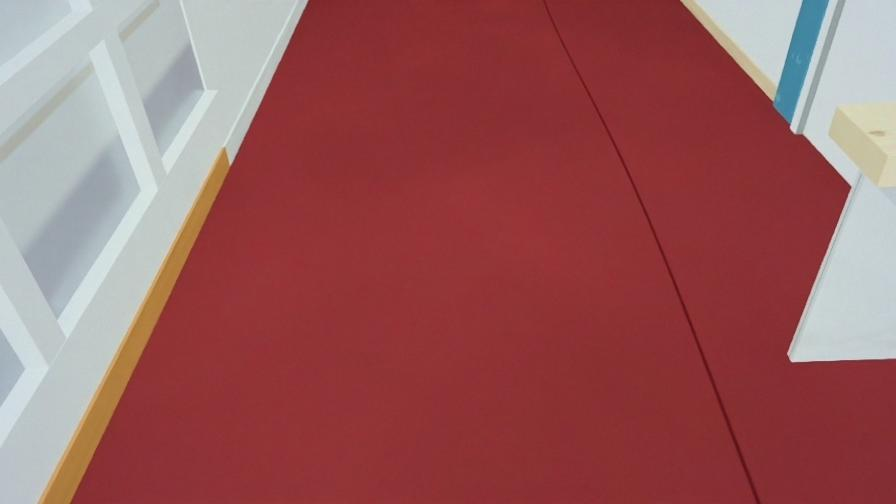

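Call:
move:
  base: {"x_m_s":0.4,"for_s":3.2}
  cameras: []

Call:
move:
  base: {"turn_rad_s":-0.7,"for_s":2.244}
  cameras: ["head_camera"]

Scene clock: 76.23 s.
Joint torques (N m): left_arm=[1.14 -0.52 0.54 0.66 0 -0.35 -0.07] | right_arm=[-0.25 -0.65 -1 -0.28 -0.14 -0.23 0.01]
External joint torques (N m): left_arm=[-0.22 -0.7 0.52 0.13 0 -0.12 -0.07] | right_arm=[0.63 0.43 -0.91 0.33 -0.18 0.18 0.01]
Motor temperatures (°C): left_arm=[31 28 32 35 34 32 37] | right_arm=[34 30 32 30 35 36 34]
Wrist force (N): left_arm=[0.3 1.0 -7.4] | right_arm=[-2.2 1.3 -5.1]
Wrist torque (N m): left_arm=[-0.28 0.14 0.11] | right_arm=[-0.15 -0.09 -0.10]
Wrist force, peak (N): left_arm=[0.4 1.3 -8.7] | right_arm=[-2.0 1.4 -5.7]
move: done
base_odometry: x=-0.028 y=+1.280 heading=+1.564
lidar_m: 4.32 1.51 1.07 1.02 1.06 1.45 3.67 1.43 1.19 0.94 1.53 2.07
base_status: done (sent for 3.2 of 3.2 s)
joint_positions: torso_squat_rad=+0.000 torso_shift_rad=+0.000 torso_pitch_rad=+0.100 torso_yaw_rad=+0.000 left_shoulder_pitch_rad=+0.037 left_shoulder_roll_rad=+0.004 left_shoulder_yaw_rad=-0.043 left_elbow_rad=-0.196 left_forearm_roll_rad=-0.014 left_wrist_pitch_rad=+0.002 left_hand_roll_rad=+0.027 left_gripper_m=+0.099 right_shoulder_pitch_rad=-0.040 right_shoulder_roll_rad=-0.021 right_shoulder_yaw_rad=-0.018 right_elbow_rad=-0.235 right_forearm_roll_rad=+0.049 right_wrist_pitch_rad=-0.014 right_hand_roll_rad=+0.035 right_gripper_m=+0.099 head_pan_rad=+0.000 head_tilt_rad=+0.600
joint_status: not commanded
wheel_motors_off: 0
motor_effort: left_wheel=+18(48) right_wheel=-15(50)
chest: x=-0.1971 y=+0.0001 z=+1.2884 quat_wxyz=(+0.999, +0.000, +0.050, +0.000) (m; base frame)
left_hand: x=-0.1973 y=+0.2200 z=+0.6028 quat_wxyz=(+1.000, -0.001, -0.029, -0.009) (m; base frame)
right_hand: x=-0.1190 y=-0.2360 z=+0.6067 quat_wxyz=(+0.995, -0.014, -0.093, +0.041) (m; base frame)
pictures: none
No camera images: "cameras" was empty.

Scene clock: 80.30 s.
Joint torques (N m): left_arm=[1.24 -0.41 0.64 0.66 -0.03 -0.49 0.02] | right_arm=[-0.78 -0.28 -0.77 -0.15 -0.15 -0.32 0]
External joint torques (N m): left_arm=[-0.11 -0.6 0.62 0.13 -0.03 -0.26 0.02] | right_arm=[0.11 0.8 -0.68 0.46 -0.19 0.09 -0.01]
Motor temperatures (°C): left_arm=[30 28 32 35 34 32 37] | right_arm=[34 30 32 30 35 36 34]
Wrist force (N): left_arm=[0.5 1.6 -7.7] | right_arm=[-2.0 0.6 -5.2]
Wrist torque (N m): left_arm=[-0.34 0.15 0.09] | right_arm=[-0.02 -0.09 -0.08]
Wrist force, peak (N): left_arm=[-0.1 1.1 -8.7] | right_arm=[-2.3 1.5 -5.5]
move: done
base_odometry: x=-0.028 y=+1.280 heading=+0.002
lidar_m: 0.91 1.54 2.08 4.32 1.50 1.07 1.02 1.08 1.45 3.61 1.41 1.17
base_status: done (sent for 2.23 of 2.23 s)
joint_positions: torso_squat_rad=+0.000 torso_shift_rad=+0.000 torso_pitch_rad=+0.100 torso_yaw_rad=+0.000 left_shoulder_pitch_rad=+0.037 left_shoulder_roll_rad=+0.004 left_shoulder_yaw_rad=-0.043 left_elbow_rad=-0.196 left_forearm_roll_rad=-0.014 left_wrist_pitch_rad=+0.002 left_hand_roll_rad=+0.027 left_gripper_m=+0.099 right_shoulder_pitch_rad=-0.040 right_shoulder_roll_rad=-0.021 right_shoulder_yaw_rad=-0.018 right_elbow_rad=-0.235 right_forearm_roll_rad=+0.049 right_wrist_pitch_rad=-0.014 right_hand_roll_rad=+0.035 right_gripper_m=+0.099 head_pan_rad=+0.000 head_tilt_rad=+0.600
joint_status: not commanded
wheel_motors_off: 0
motor_effort: left_wheel=+22(44) right_wheel=+5(49)
chest: x=-0.1971 y=+0.0001 z=+1.2884 quat_wxyz=(+0.999, +0.000, +0.050, +0.000) (m; base frame)
left_hand: x=-0.1973 y=+0.2200 z=+0.6028 quat_wxyz=(+1.000, -0.001, -0.029, -0.009) (m; base frame)
right_hand: x=-0.1190 y=-0.2359 z=+0.6067 quat_wxyz=(+0.995, -0.014, -0.093, +0.041) (m; base frame)
pictures: head_camera
camera_calibration:
head_camera: T_world_to_cam=[[-0.00130483, -0.999504, -0.0314619, 0.0456367], [-0.59956, 0.0259618, -0.799908, 1.14659], [0.800329, 0.0178195, -0.599297, 0.959495], [0, 0, 0, 1]] pos_world=[-0.0804049, -0.00125112, 1.49362]

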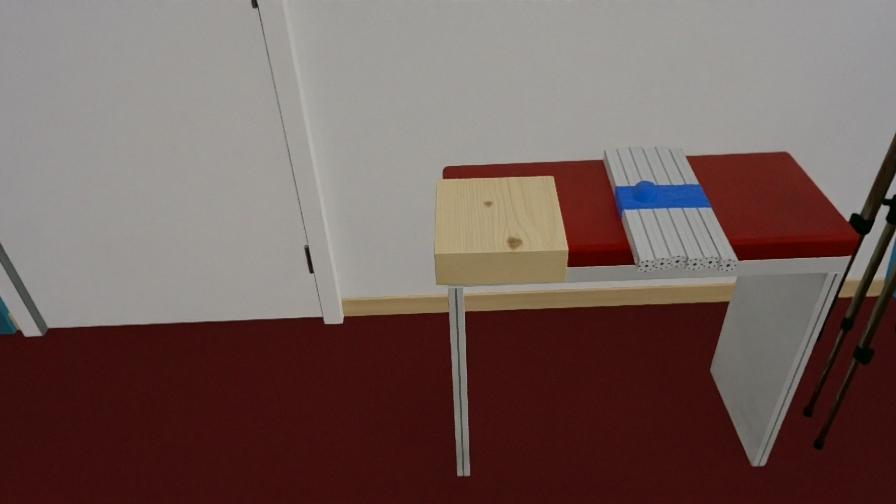

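Call:
move:
  base: {"turn_rad_s":-0.15,"for_s":1.0}
  cameras: []

Call:
move:
  base: {"x_m_s":0.25,"for_s":2.12}
  cameras: []

Call:
move:
  base: {"turn_rad_s":0.15,"for_s":1.0}
  joints: {"head_tilt_rad":0.8}
  cameras: ["head_camera"]

Scene clock: 88.43 s.
Joint torques (N m): left_arm=[1.13 -0.79 0.86 0.58 -0.05 -0.37 0] | right_arm=[-0.41 -0.49 -0.73 -0.14 -0.13 -0.34 -0.08]
External joint torques (N m): left_arm=[-0.23 -0.98 0.84 0.05 -0.05 -0.15 0] | right_arm=[0.48 0.59 -0.64 0.47 -0.17 0.07 -0.09]
Motor temperatures (°C): left_arm=[30 28 32 35 34 32 37] | right_arm=[34 30 32 30 35 36 34]
Wrist force (N): left_arm=[0.4 0.7 -7.5] | right_arm=[-1.8 1.1 -5.0]
Wrist torque (N m): left_arm=[-0.24 0.19 0.06] | right_arm=[-0.12 -0.05 -0.08]
Wrist force, peak (N): left_arm=[0.8 1.6 -8.4] | right_arm=[-2.3 1.8 -5.4]
move: done
base_odometry: x=-0.028 y=+1.280 heading=-0.147
lidar_m: 0.91 1.53 1.86 3.62 1.83 1.15 1.02 1.04 1.26 2.44 1.41 1.16
base_status: done (sent for 1 of 1 s)
joint_positions: torso_squat_rad=+0.000 torso_shift_rad=+0.000 torso_pitch_rad=+0.100 torso_yaw_rad=+0.000 left_shoulder_pitch_rad=+0.037 left_shoulder_roll_rad=+0.004 left_shoulder_yaw_rad=-0.043 left_elbow_rad=-0.196 left_forearm_roll_rad=-0.014 left_wrist_pitch_rad=+0.002 left_hand_roll_rad=+0.027 left_gripper_m=+0.099 right_shoulder_pitch_rad=-0.040 right_shoulder_roll_rad=-0.021 right_shoulder_yaw_rad=-0.018 right_elbow_rad=-0.235 right_forearm_roll_rad=+0.049 right_wrist_pitch_rad=-0.014 right_hand_roll_rad=+0.035 right_gripper_m=+0.099 head_pan_rad=+0.000 head_tilt_rad=+0.600
joint_status: not commanded
wheel_motors_off: 0
motor_effort: left_wheel=+23(38) right_wheel=+5(12)
chest: x=-0.1971 y=+0.0001 z=+1.2884 quat_wxyz=(+0.999, +0.000, +0.050, +0.000) (m; base frame)
left_hand: x=-0.1973 y=+0.2200 z=+0.6028 quat_wxyz=(+1.000, -0.001, -0.029, -0.009) (m; base frame)
right_hand: x=-0.1190 y=-0.2359 z=+0.6067 quat_wxyz=(+0.995, -0.014, -0.093, +0.041) (m; base frame)
pictures: none
No camera images: "cameras" was empty.

Scene clock: 91.53 s.
Joint torques (N m): left_arm=[1.26 -0.56 0.6 0.54 -0.04 -0.42 -0.12] | right_arm=[-0.65 -0.59 -0.82 -0.13 0 -0.43 0.02]
External joint torques (N m): left_arm=[-0.11 -0.75 0.59 0.02 -0.04 -0.19 -0.11] | right_arm=[0.23 0.48 -0.74 0.48 -0.04 -0.01 0.01]
Motor temperatures (°C): left_arm=[30 28 32 35 34 32 37] | right_arm=[34 30 32 30 35 36 34]
Wrist force (N): left_arm=[1.1 0.9 -7.5] | right_arm=[-1.8 0.8 -5.0]
Wrist torque (N m): left_arm=[-0.24 0.26 0.05] | right_arm=[-0.07 -0.03 -0.09]
Wrist force, peak (N): left_arm=[0.5 1.3 -8.6] | right_arm=[-2.0 1.1 -5.8]
move: done
base_odometry: x=+0.499 y=+1.201 heading=-0.149
lidar_m: 1.01 0.40 1.22 2.38 2.75 1.73 1.56 1.57 1.91 3.65 0.74 0.76
base_status: done (sent for 2.13 of 2.13 s)
joint_positions: torso_squat_rad=+0.000 torso_shift_rad=+0.000 torso_pitch_rad=+0.100 torso_yaw_rad=+0.000 left_shoulder_pitch_rad=+0.037 left_shoulder_roll_rad=+0.004 left_shoulder_yaw_rad=-0.043 left_elbow_rad=-0.196 left_forearm_roll_rad=-0.014 left_wrist_pitch_rad=+0.002 left_hand_roll_rad=+0.027 left_gripper_m=+0.099 right_shoulder_pitch_rad=-0.040 right_shoulder_roll_rad=-0.021 right_shoulder_yaw_rad=-0.018 right_elbow_rad=-0.235 right_forearm_roll_rad=+0.049 right_wrist_pitch_rad=-0.014 right_hand_roll_rad=+0.035 right_gripper_m=+0.099 head_pan_rad=+0.000 head_tilt_rad=+0.600
joint_status: not commanded
wheel_motors_off: 0
motor_effort: left_wheel=-15(50) right_wheel=+14(48)
chest: x=-0.1970 y=+0.0001 z=+1.2884 quat_wxyz=(+0.999, +0.000, +0.050, +0.000) (m; base frame)
left_hand: x=-0.1972 y=+0.2200 z=+0.6028 quat_wxyz=(+1.000, -0.001, -0.029, -0.009) (m; base frame)
right_hand: x=-0.1190 y=-0.2359 z=+0.6067 quat_wxyz=(+0.995, -0.014, -0.093, +0.041) (m; base frame)
pictures: none
No camera images: "cameras" was empty.

Scene clock: 93.40 s.
Joint torques (N m): left_arm=[1.27 -0.81 0.59 0.66 -0.03 -0.37 -0.03] | right_arm=[-0.37 -0.19 -0.91 -0.11 -0.1 -0.45 -0.01]
External joint torques (N m): left_arm=[-0.09 -1 0.57 0.14 -0.04 -0.14 -0.03] | right_arm=[0.52 0.88 -0.82 0.5 -0.13 -0.04 -0.02]
Motor temperatures (°C): left_arm=[30 28 32 35 34 32 37] | right_arm=[34 30 32 30 35 36 34]
Wrist force (N): left_arm=[0.2 1.4 -7.8] | right_arm=[-1.8 0.9 -5.1]
Wrist torque (N m): left_arm=[-0.29 0.15 0.08] | right_arm=[-0.07 -0.06 -0.10]
Wrist force, peak (N): left_arm=[0.9 1.9 -8.4] | right_arm=[-2.1 1.2 -5.6]
move: done
base_odometry: x=+0.500 y=+1.201 heading=+0.001
lidar_m: 0.41 0.40 1.38 3.53 2.28 1.62 1.54 1.62 2.15 1.12 0.73 0.85
base_status: done (sent for 1 of 1 s)
joint_positions: torso_squat_rad=+0.000 torso_shift_rad=+0.000 torso_pitch_rad=+0.100 torso_yaw_rad=+0.000 left_shoulder_pitch_rad=+0.037 left_shoulder_roll_rad=+0.004 left_shoulder_yaw_rad=-0.043 left_elbow_rad=-0.196 left_forearm_roll_rad=-0.014 left_wrist_pitch_rad=+0.002 left_hand_roll_rad=+0.027 left_gripper_m=+0.099 right_shoulder_pitch_rad=-0.040 right_shoulder_roll_rad=-0.021 right_shoulder_yaw_rad=-0.018 right_elbow_rad=-0.235 right_forearm_roll_rad=+0.049 right_wrist_pitch_rad=-0.014 right_hand_roll_rad=+0.035 right_gripper_m=+0.099 head_pan_rad=+0.000 head_tilt_rad=+0.800
joint_status: all done
wheel_motors_off: 0
motor_effort: left_wheel=-22(41) right_wheel=-3(40)
chest: x=-0.1971 y=+0.0001 z=+1.2884 quat_wxyz=(+0.999, +0.000, +0.050, +0.000) (m; base frame)
left_hand: x=-0.1973 y=+0.2200 z=+0.6028 quat_wxyz=(+1.000, -0.001, -0.029, -0.009) (m; base frame)
right_hand: x=-0.1190 y=-0.2359 z=+0.6067 quat_wxyz=(+0.995, -0.014, -0.093, +0.041) (m; base frame)
pictures: head_camera
camera_calibration:
head_camera: T_world_to_cam=[[-0.00760343, -0.999502, -0.0306411, 0.0434457], [-0.74653, 0.0260606, -0.664841, 0.923188], [0.665308, 0.0178194, -0.746356, 1.15694], [0, 0, 0, 1]] pos_world=[-0.0802037, -0.00125083, 1.47859]

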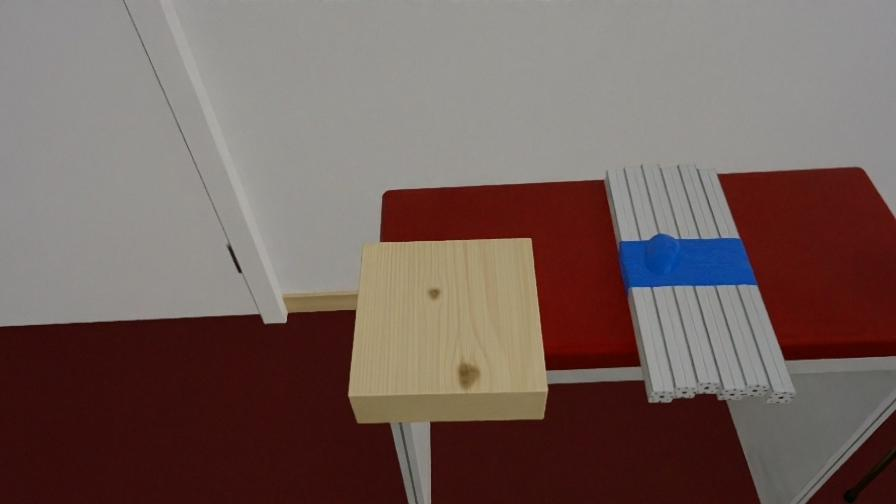

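Call:
move:
  joints: {"torso_squat_rad":0.35,"torso_shift_rad":0.15,"torso_pitch_rad":0.7,"left_shoulder_roll_rad":0.3,"right_shoulder_roll_rad":-0.3,"left_gripper_m":0,"right_gripper_m":0,"head_tilt_rad":0.5}
  cameras: ["head_camera"]

Call:
move:
  target: {"side":"left","x":0.20,"y":0.32,"z":0.98,"quat_wxyz":[0.706,0.0308,-0.0308,-0.706]}
  cameras: []

Call:
move:
  target: {"side":"right","x":0.20,"y":-0.29,"z":0.98,"quat_wxyz":[0.706,-0.0308,-0.0308,0.706]}
  cameras: ["head_camera"]

Scene clock: 104.30 s.
Joint torques (N m): left_arm=[16.14 4.88 1.51 6.73 -0.09 0.8 -0.03] | right_arm=[16.01 -5.16 -1.09 6.12 -0.18 0.8 -0.05]
External joint torques (N m): left_arm=[-1.57 -1.73 0.92 0.06 -0.1 -0.18 -0.06] | right_arm=[0.54 1.63 -0.15 0.83 -0.06 0.06 -0.03]
Motor temperatures (°C): left_arm=[30 28 32 35 34 32 37] | right_arm=[34 30 32 30 35 36 34]
Wrist force (N): left_arm=[4.1 0.5 -6.5] | right_arm=[1.5 2.0 -4.4]
Wrist torque (N m): left_arm=[-0.22 0.33 0.08] | right_arm=[-0.12 0.14 -0.09]
Wrist force, peak (N): left_arm=[4.3 0.0 -7.5] | right_arm=[-1.7 3.3 -5.5]
move: done
base_odometry: x=+0.500 y=+1.201 heading=+0.001
lidar_m: 0.41 0.40 1.36 3.55 2.27 1.62 1.54 1.62 2.15 1.12 0.73 0.85
base_status: not commanded
joint_positions: torso_squat_rad=+0.350 torso_shift_rad=+0.150 torso_pitch_rad=+0.700 torso_yaw_rad=+0.000 left_shoulder_pitch_rad=+0.037 left_shoulder_roll_rad=+0.300 left_shoulder_yaw_rad=-0.043 left_elbow_rad=-0.196 left_forearm_roll_rad=-0.014 left_wrist_pitch_rad=+0.002 left_hand_roll_rad=+0.027 left_gripper_m=+0.000 right_shoulder_pitch_rad=-0.040 right_shoulder_roll_rad=-0.300 right_shoulder_yaw_rad=-0.018 right_elbow_rad=-0.235 right_forearm_roll_rad=+0.049 right_wrist_pitch_rad=-0.014 right_hand_roll_rad=+0.035 right_gripper_m=+0.000 head_pan_rad=+0.000 head_tilt_rad=+0.500
joint_status: all done
wheel_motors_off: 0
motor_effort: left_wheel=-21(23) right_wheel=-2(5)
chest: x=+0.0696 y=+0.0001 z=+1.1673 quat_wxyz=(+0.939, +0.000, +0.343, +0.000) (m; base frame)
left_hand: x=-0.2979 y=+0.4417 z=+0.6278 quat_wxyz=(+0.952, +0.129, +0.267, -0.074) (m; base frame)
right_hand: x=-0.2277 y=-0.4436 z=+0.5859 quat_wxyz=(+0.965, -0.126, +0.206, +0.104) (m; base frame)
pictures: head_camera
camera_calibration:
head_camera: T_world_to_cam=[[-0.0163215, -0.999501, -0.0270262, 0.0379321], [-0.909662, 0.0260633, -0.414532, 0.78895], [0.415029, 0.0178189, -0.909634, 1.04392], [0, 0, 0, 1]] pos_world=[0.285039, -0.00125082, 1.27765]

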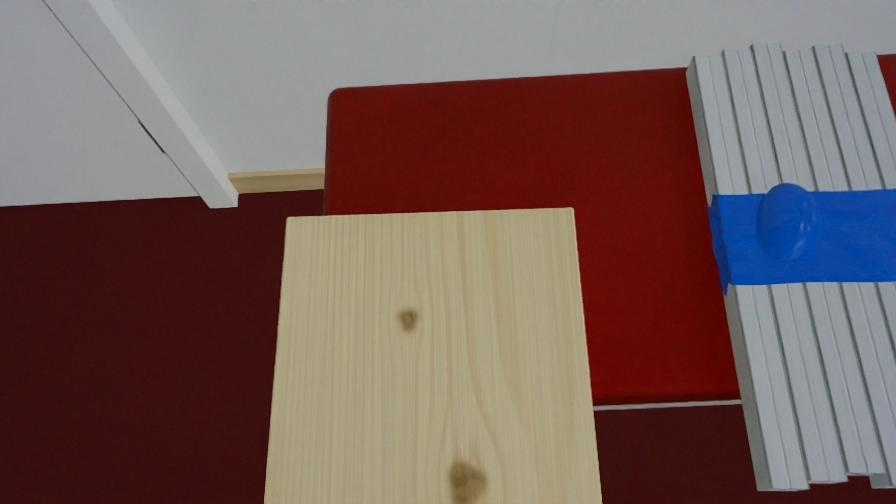

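Scene clock: 107.37 s.
Joint torques (N m): left_arm=[-2.04 -11.17 2.4 1.44 -0.03 -0.7 -0.14] | right_arm=[15.73 -5.52 -1.47 6.11 -0.24 0.82 -0.03]
External joint torques (N m): left_arm=[-0.09 -0.19 0.98 0.71 -0.16 -0.13 -0.12] | right_arm=[0.26 1.27 -0.53 0.81 -0.12 0.07 -0.01]
Motor temperatures (°C): left_arm=[31 28 32 35 34 32 37] | right_arm=[34 30 32 30 35 36 34]
Wrist force (N): left_arm=[-0.8 1.0 -7.3] | right_arm=[2.1 2.2 -4.5]
Wrist torque (N m): left_arm=[-0.25 0.11 0.15] | right_arm=[-0.14 0.22 -0.10]
Wrist force, peak (N): left_arm=[5.4 -2.6 -7.1] | right_arm=[2.0 2.4 -4.9]
move: short
base_odometry: x=+0.500 y=+1.201 heading=+0.001
lidar_m: 0.41 0.41 1.37 3.53 2.28 1.62 1.55 1.62 2.16 1.13 0.74 0.85
base_status: not commanded
joint_positions: torso_squat_rad=+0.350 torso_shift_rad=+0.150 torso_pitch_rad=+0.700 torso_yaw_rad=+0.000 left_shoulder_pitch_rad=+2.356 left_shoulder_roll_rad=+1.159 left_shoulder_yaw_rad=+1.863 left_elbow_rad=-2.617 left_forearm_roll_rad=-0.376 left_wrist_pitch_rad=-0.347 left_hand_roll_rad=+0.892 left_gripper_m=+0.000 right_shoulder_pitch_rad=-0.040 right_shoulder_roll_rad=-0.300 right_shoulder_yaw_rad=-0.018 right_elbow_rad=-0.235 right_forearm_roll_rad=+0.049 right_wrist_pitch_rad=-0.014 right_hand_roll_rad=+0.035 right_gripper_m=+0.000 head_pan_rad=+0.000 head_tilt_rad=+0.500
joint_status: all done
wheel_motors_off: 0
motor_effort: left_wheel=-19(21) right_wheel=+0(3)
chest: x=+0.0696 y=+0.0001 z=+1.1673 quat_wxyz=(+0.939, +0.000, +0.343, +0.000) (m; base frame)
left_hand: x=+0.2003 y=+0.3205 z=+0.9799 quat_wxyz=(+0.694, -0.138, -0.077, -0.703) (m; base frame)
left_hand_status: short (checked arc, as near as the solve gets, planned for 2.8 s): 1 mm and 20.2 deg off. The place is met; only the turn is off.
right_hand: x=-0.2277 y=-0.4435 z=+0.5859 quat_wxyz=(+0.965, -0.126, +0.206, +0.104) (m; base frame)
pictures: none
No camera images: "cameras" was empty.

Scene clock: 110.43 s.
Joint torques (N m): left_arm=[-2.28 -11.06 2.31 1.42 -0.15 -0.7 -0.11] | right_arm=[-2.96 12.55 -2.85 0.92 -0.4 -0.47 0.29]
External joint torques (N m): left_arm=[-0.33 -0.07 0.89 0.69 -0.28 -0.13 -0.09] | right_arm=[0.01 1.65 -0.73 0.81 -0.14 0.09 0.27]
Motor temperatures (°C): left_arm=[31 28 32 35 34 32 37] | right_arm=[34 30 32 30 35 36 34]
Wrist force (N): left_arm=[-1.4 1.7 -7.2] | right_arm=[-2.9 0.4 -4.6]
Wrist torque (N m): left_arm=[-0.31 0.06 0.08] | right_arm=[-0.10 -0.11 -0.10]
Wrist force, peak (N): left_arm=[-1.7 2.1 -7.9] | right_arm=[-0.3 5.5 -4.0]
move: short
base_odometry: x=+0.500 y=+1.201 heading=+0.001
lidar_m: 0.41 0.40 1.38 3.55 2.28 1.62 1.54 1.61 2.16 1.11 0.73 0.86
base_status: not commanded
joint_positions: torso_squat_rad=+0.350 torso_shift_rad=+0.150 torso_pitch_rad=+0.700 torso_yaw_rad=+0.000 left_shoulder_pitch_rad=+2.356 left_shoulder_roll_rad=+1.159 left_shoulder_yaw_rad=+1.863 left_elbow_rad=-2.617 left_forearm_roll_rad=-0.376 left_wrist_pitch_rad=-0.347 left_hand_roll_rad=+0.892 left_gripper_m=+0.000 right_shoulder_pitch_rad=+2.356 right_shoulder_roll_rad=-1.244 right_shoulder_yaw_rad=-2.034 right_elbow_rad=-2.617 right_forearm_roll_rad=+0.588 right_wrist_pitch_rad=-0.455 right_hand_roll_rad=-1.276 right_gripper_m=+0.000 head_pan_rad=+0.000 head_tilt_rad=+0.500
joint_status: all done
wheel_motors_off: 0
motor_effort: left_wheel=-17(19) right_wheel=+0(3)
chest: x=+0.0696 y=+0.0001 z=+1.1673 quat_wxyz=(+0.939, +0.000, +0.343, +0.000) (m; base frame)
left_hand: x=+0.2002 y=+0.3206 z=+0.9799 quat_wxyz=(+0.694, -0.138, -0.077, -0.703) (m; base frame)
right_hand: x=+0.2004 y=-0.2904 z=+0.9799 quat_wxyz=(+0.687, +0.196, -0.054, +0.698) (m; base frame)
right_hand_status: short (checked arc, as near as the solve gets, planned for 2.7 s): 1 mm and 26.3 deg off. The place is met; only the turn is off.
pictures: head_camera
camera_calibration:
head_camera: T_world_to_cam=[[-0.0162279, -0.999504, -0.0269863, 0.0378542], [-0.909625, 0.0259632, -0.414619, 0.789051], [0.415114, 0.017819, -0.909595, 1.04384], [0, 0, 0, 1]] pos_world=[0.28504, -0.00125111, 1.27765]

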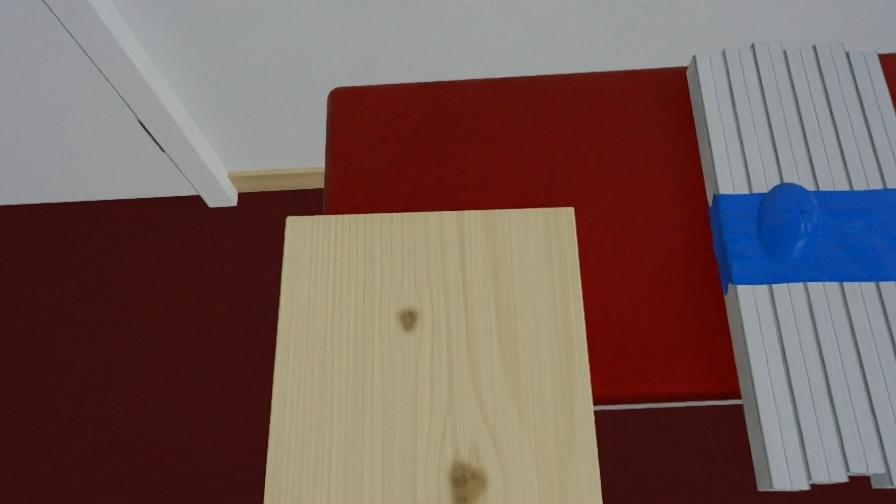

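Call:
move:
  joints: {"left_shoulder_pitch_rad":-0.3,"left_shoulder_roll_rad":0.3,"left_shoulder_yaw_rad":0,"left_elbow_rad":-2.4,"left_forearm_roll_rad":0,"left_wrist_pitch_rad":1.8,"left_hand_roll_rad":-1.57,"right_shoulder_pitch_rad":-0.3,"right_shoulder_roll_rad":-0.3,"right_shoulder_yaw_rad":0,"right_elbow_rad":-2.4,"right_forearm_roll_rad":0,"right_wrist_pitch_rad":1.8,"right_hand_roll_rad":1.57}
  min_time_s: 4
  cameras: ["head_camera","left_wrist_camera"]

Scene clock: 122.20 s.
Joint torques (N m): left_arm=[-2.35 2.32 2.84 -7.81 -0.39 -0.75 -0.02] | right_arm=[-3.01 -2.49 -2.45 -8.56 0.57 -0.52 -0.23]
External joint torques (N m): left_arm=[0.41 -0.84 0.68 1.04 -0.04 -0.27 -0.04] | right_arm=[-0.81 1.04 -0.27 -0.22 -0.01 -0.1 -0.22]
Motor temperatures (°C): left_arm=[30 28 32 35 34 32 37] | right_arm=[34 30 32 30 35 36 34]
Wrist force (N): left_arm=[2.1 0.6 -7.1] | right_arm=[0.3 2.2 -5.5]
Wrist torque (N m): left_arm=[-0.24 0.27 0.10] | right_arm=[-0.18 0.05 -0.08]
Wrist force, peak (N): left_arm=[-1.8 2.3 -8.0] | right_arm=[2.5 6.1 -0.7]
move: done
base_odometry: x=+0.500 y=+1.201 heading=+0.001
lidar_m: 0.41 0.39 1.37 3.56 2.28 1.62 1.55 1.62 2.17 1.12 0.73 0.85
base_status: not commanded
joint_positions: torso_squat_rad=+0.350 torso_shift_rad=+0.150 torso_pitch_rad=+0.700 torso_yaw_rad=+0.000 left_shoulder_pitch_rad=-0.300 left_shoulder_roll_rad=+0.300 left_shoulder_yaw_rad=+0.000 left_elbow_rad=-2.400 left_forearm_roll_rad=+0.000 left_wrist_pitch_rad=+1.800 left_hand_roll_rad=-1.570 left_gripper_m=+0.000 right_shoulder_pitch_rad=-0.300 right_shoulder_roll_rad=-0.300 right_shoulder_yaw_rad=+0.000 right_elbow_rad=-2.400 right_forearm_roll_rad=+0.000 right_wrist_pitch_rad=+1.800 right_hand_roll_rad=+1.570 right_gripper_m=+0.000 head_pan_rad=+0.000 head_tilt_rad=+0.500
joint_status: all done
wheel_motors_off: 0
motor_effort: left_wheel=-17(17) right_wheel=+1(3)
chest: x=+0.0696 y=+0.0001 z=+1.1673 quat_wxyz=(+0.939, +0.000, +0.343, +0.000) (m; base frame)
left_hand: x=+0.3377 y=+0.2676 z=+0.8195 quat_wxyz=(+0.616, +0.139, +0.001, -0.775) (m; base frame)
right_hand: x=+0.3376 y=-0.2676 z=+0.8194 quat_wxyz=(+0.616, -0.139, +0.002, +0.775) (m; base frame)
pictures: head_camera, left_wrist_camera
camera_calibration:
head_camera: T_world_to_cam=[[-0.0162269, -0.999504, -0.0269848, 0.037852], [-0.909663, 0.02596, -0.414536, 0.788955], [0.415031, 0.0178204, -0.909633, 1.04392], [0, 0, 0, 1]] pos_world=[0.28504, -0.00125113, 1.27765]
left_wrist_camera: T_world_to_cam=[[-0.174345, -0.959354, -0.221909, 0.496904], [-0.952617, 0.107284, 0.284623, 0.0887929], [-0.249247, 0.261016, -0.932602, 0.851015], [0, 0, 0, 1]] pos_world=[0.383331, 0.245051, 0.878653]

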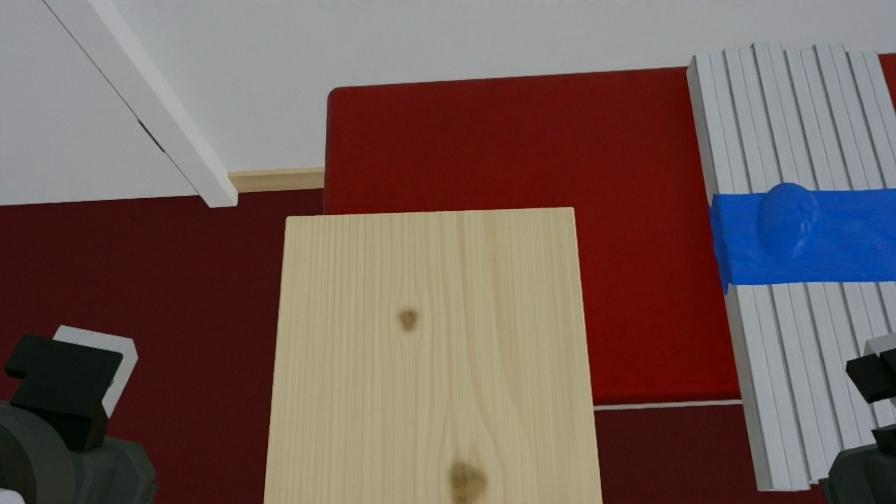

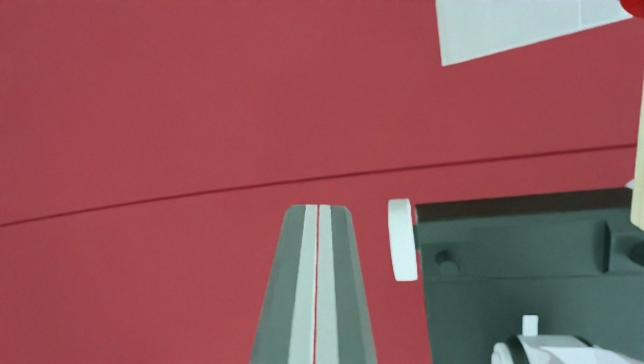

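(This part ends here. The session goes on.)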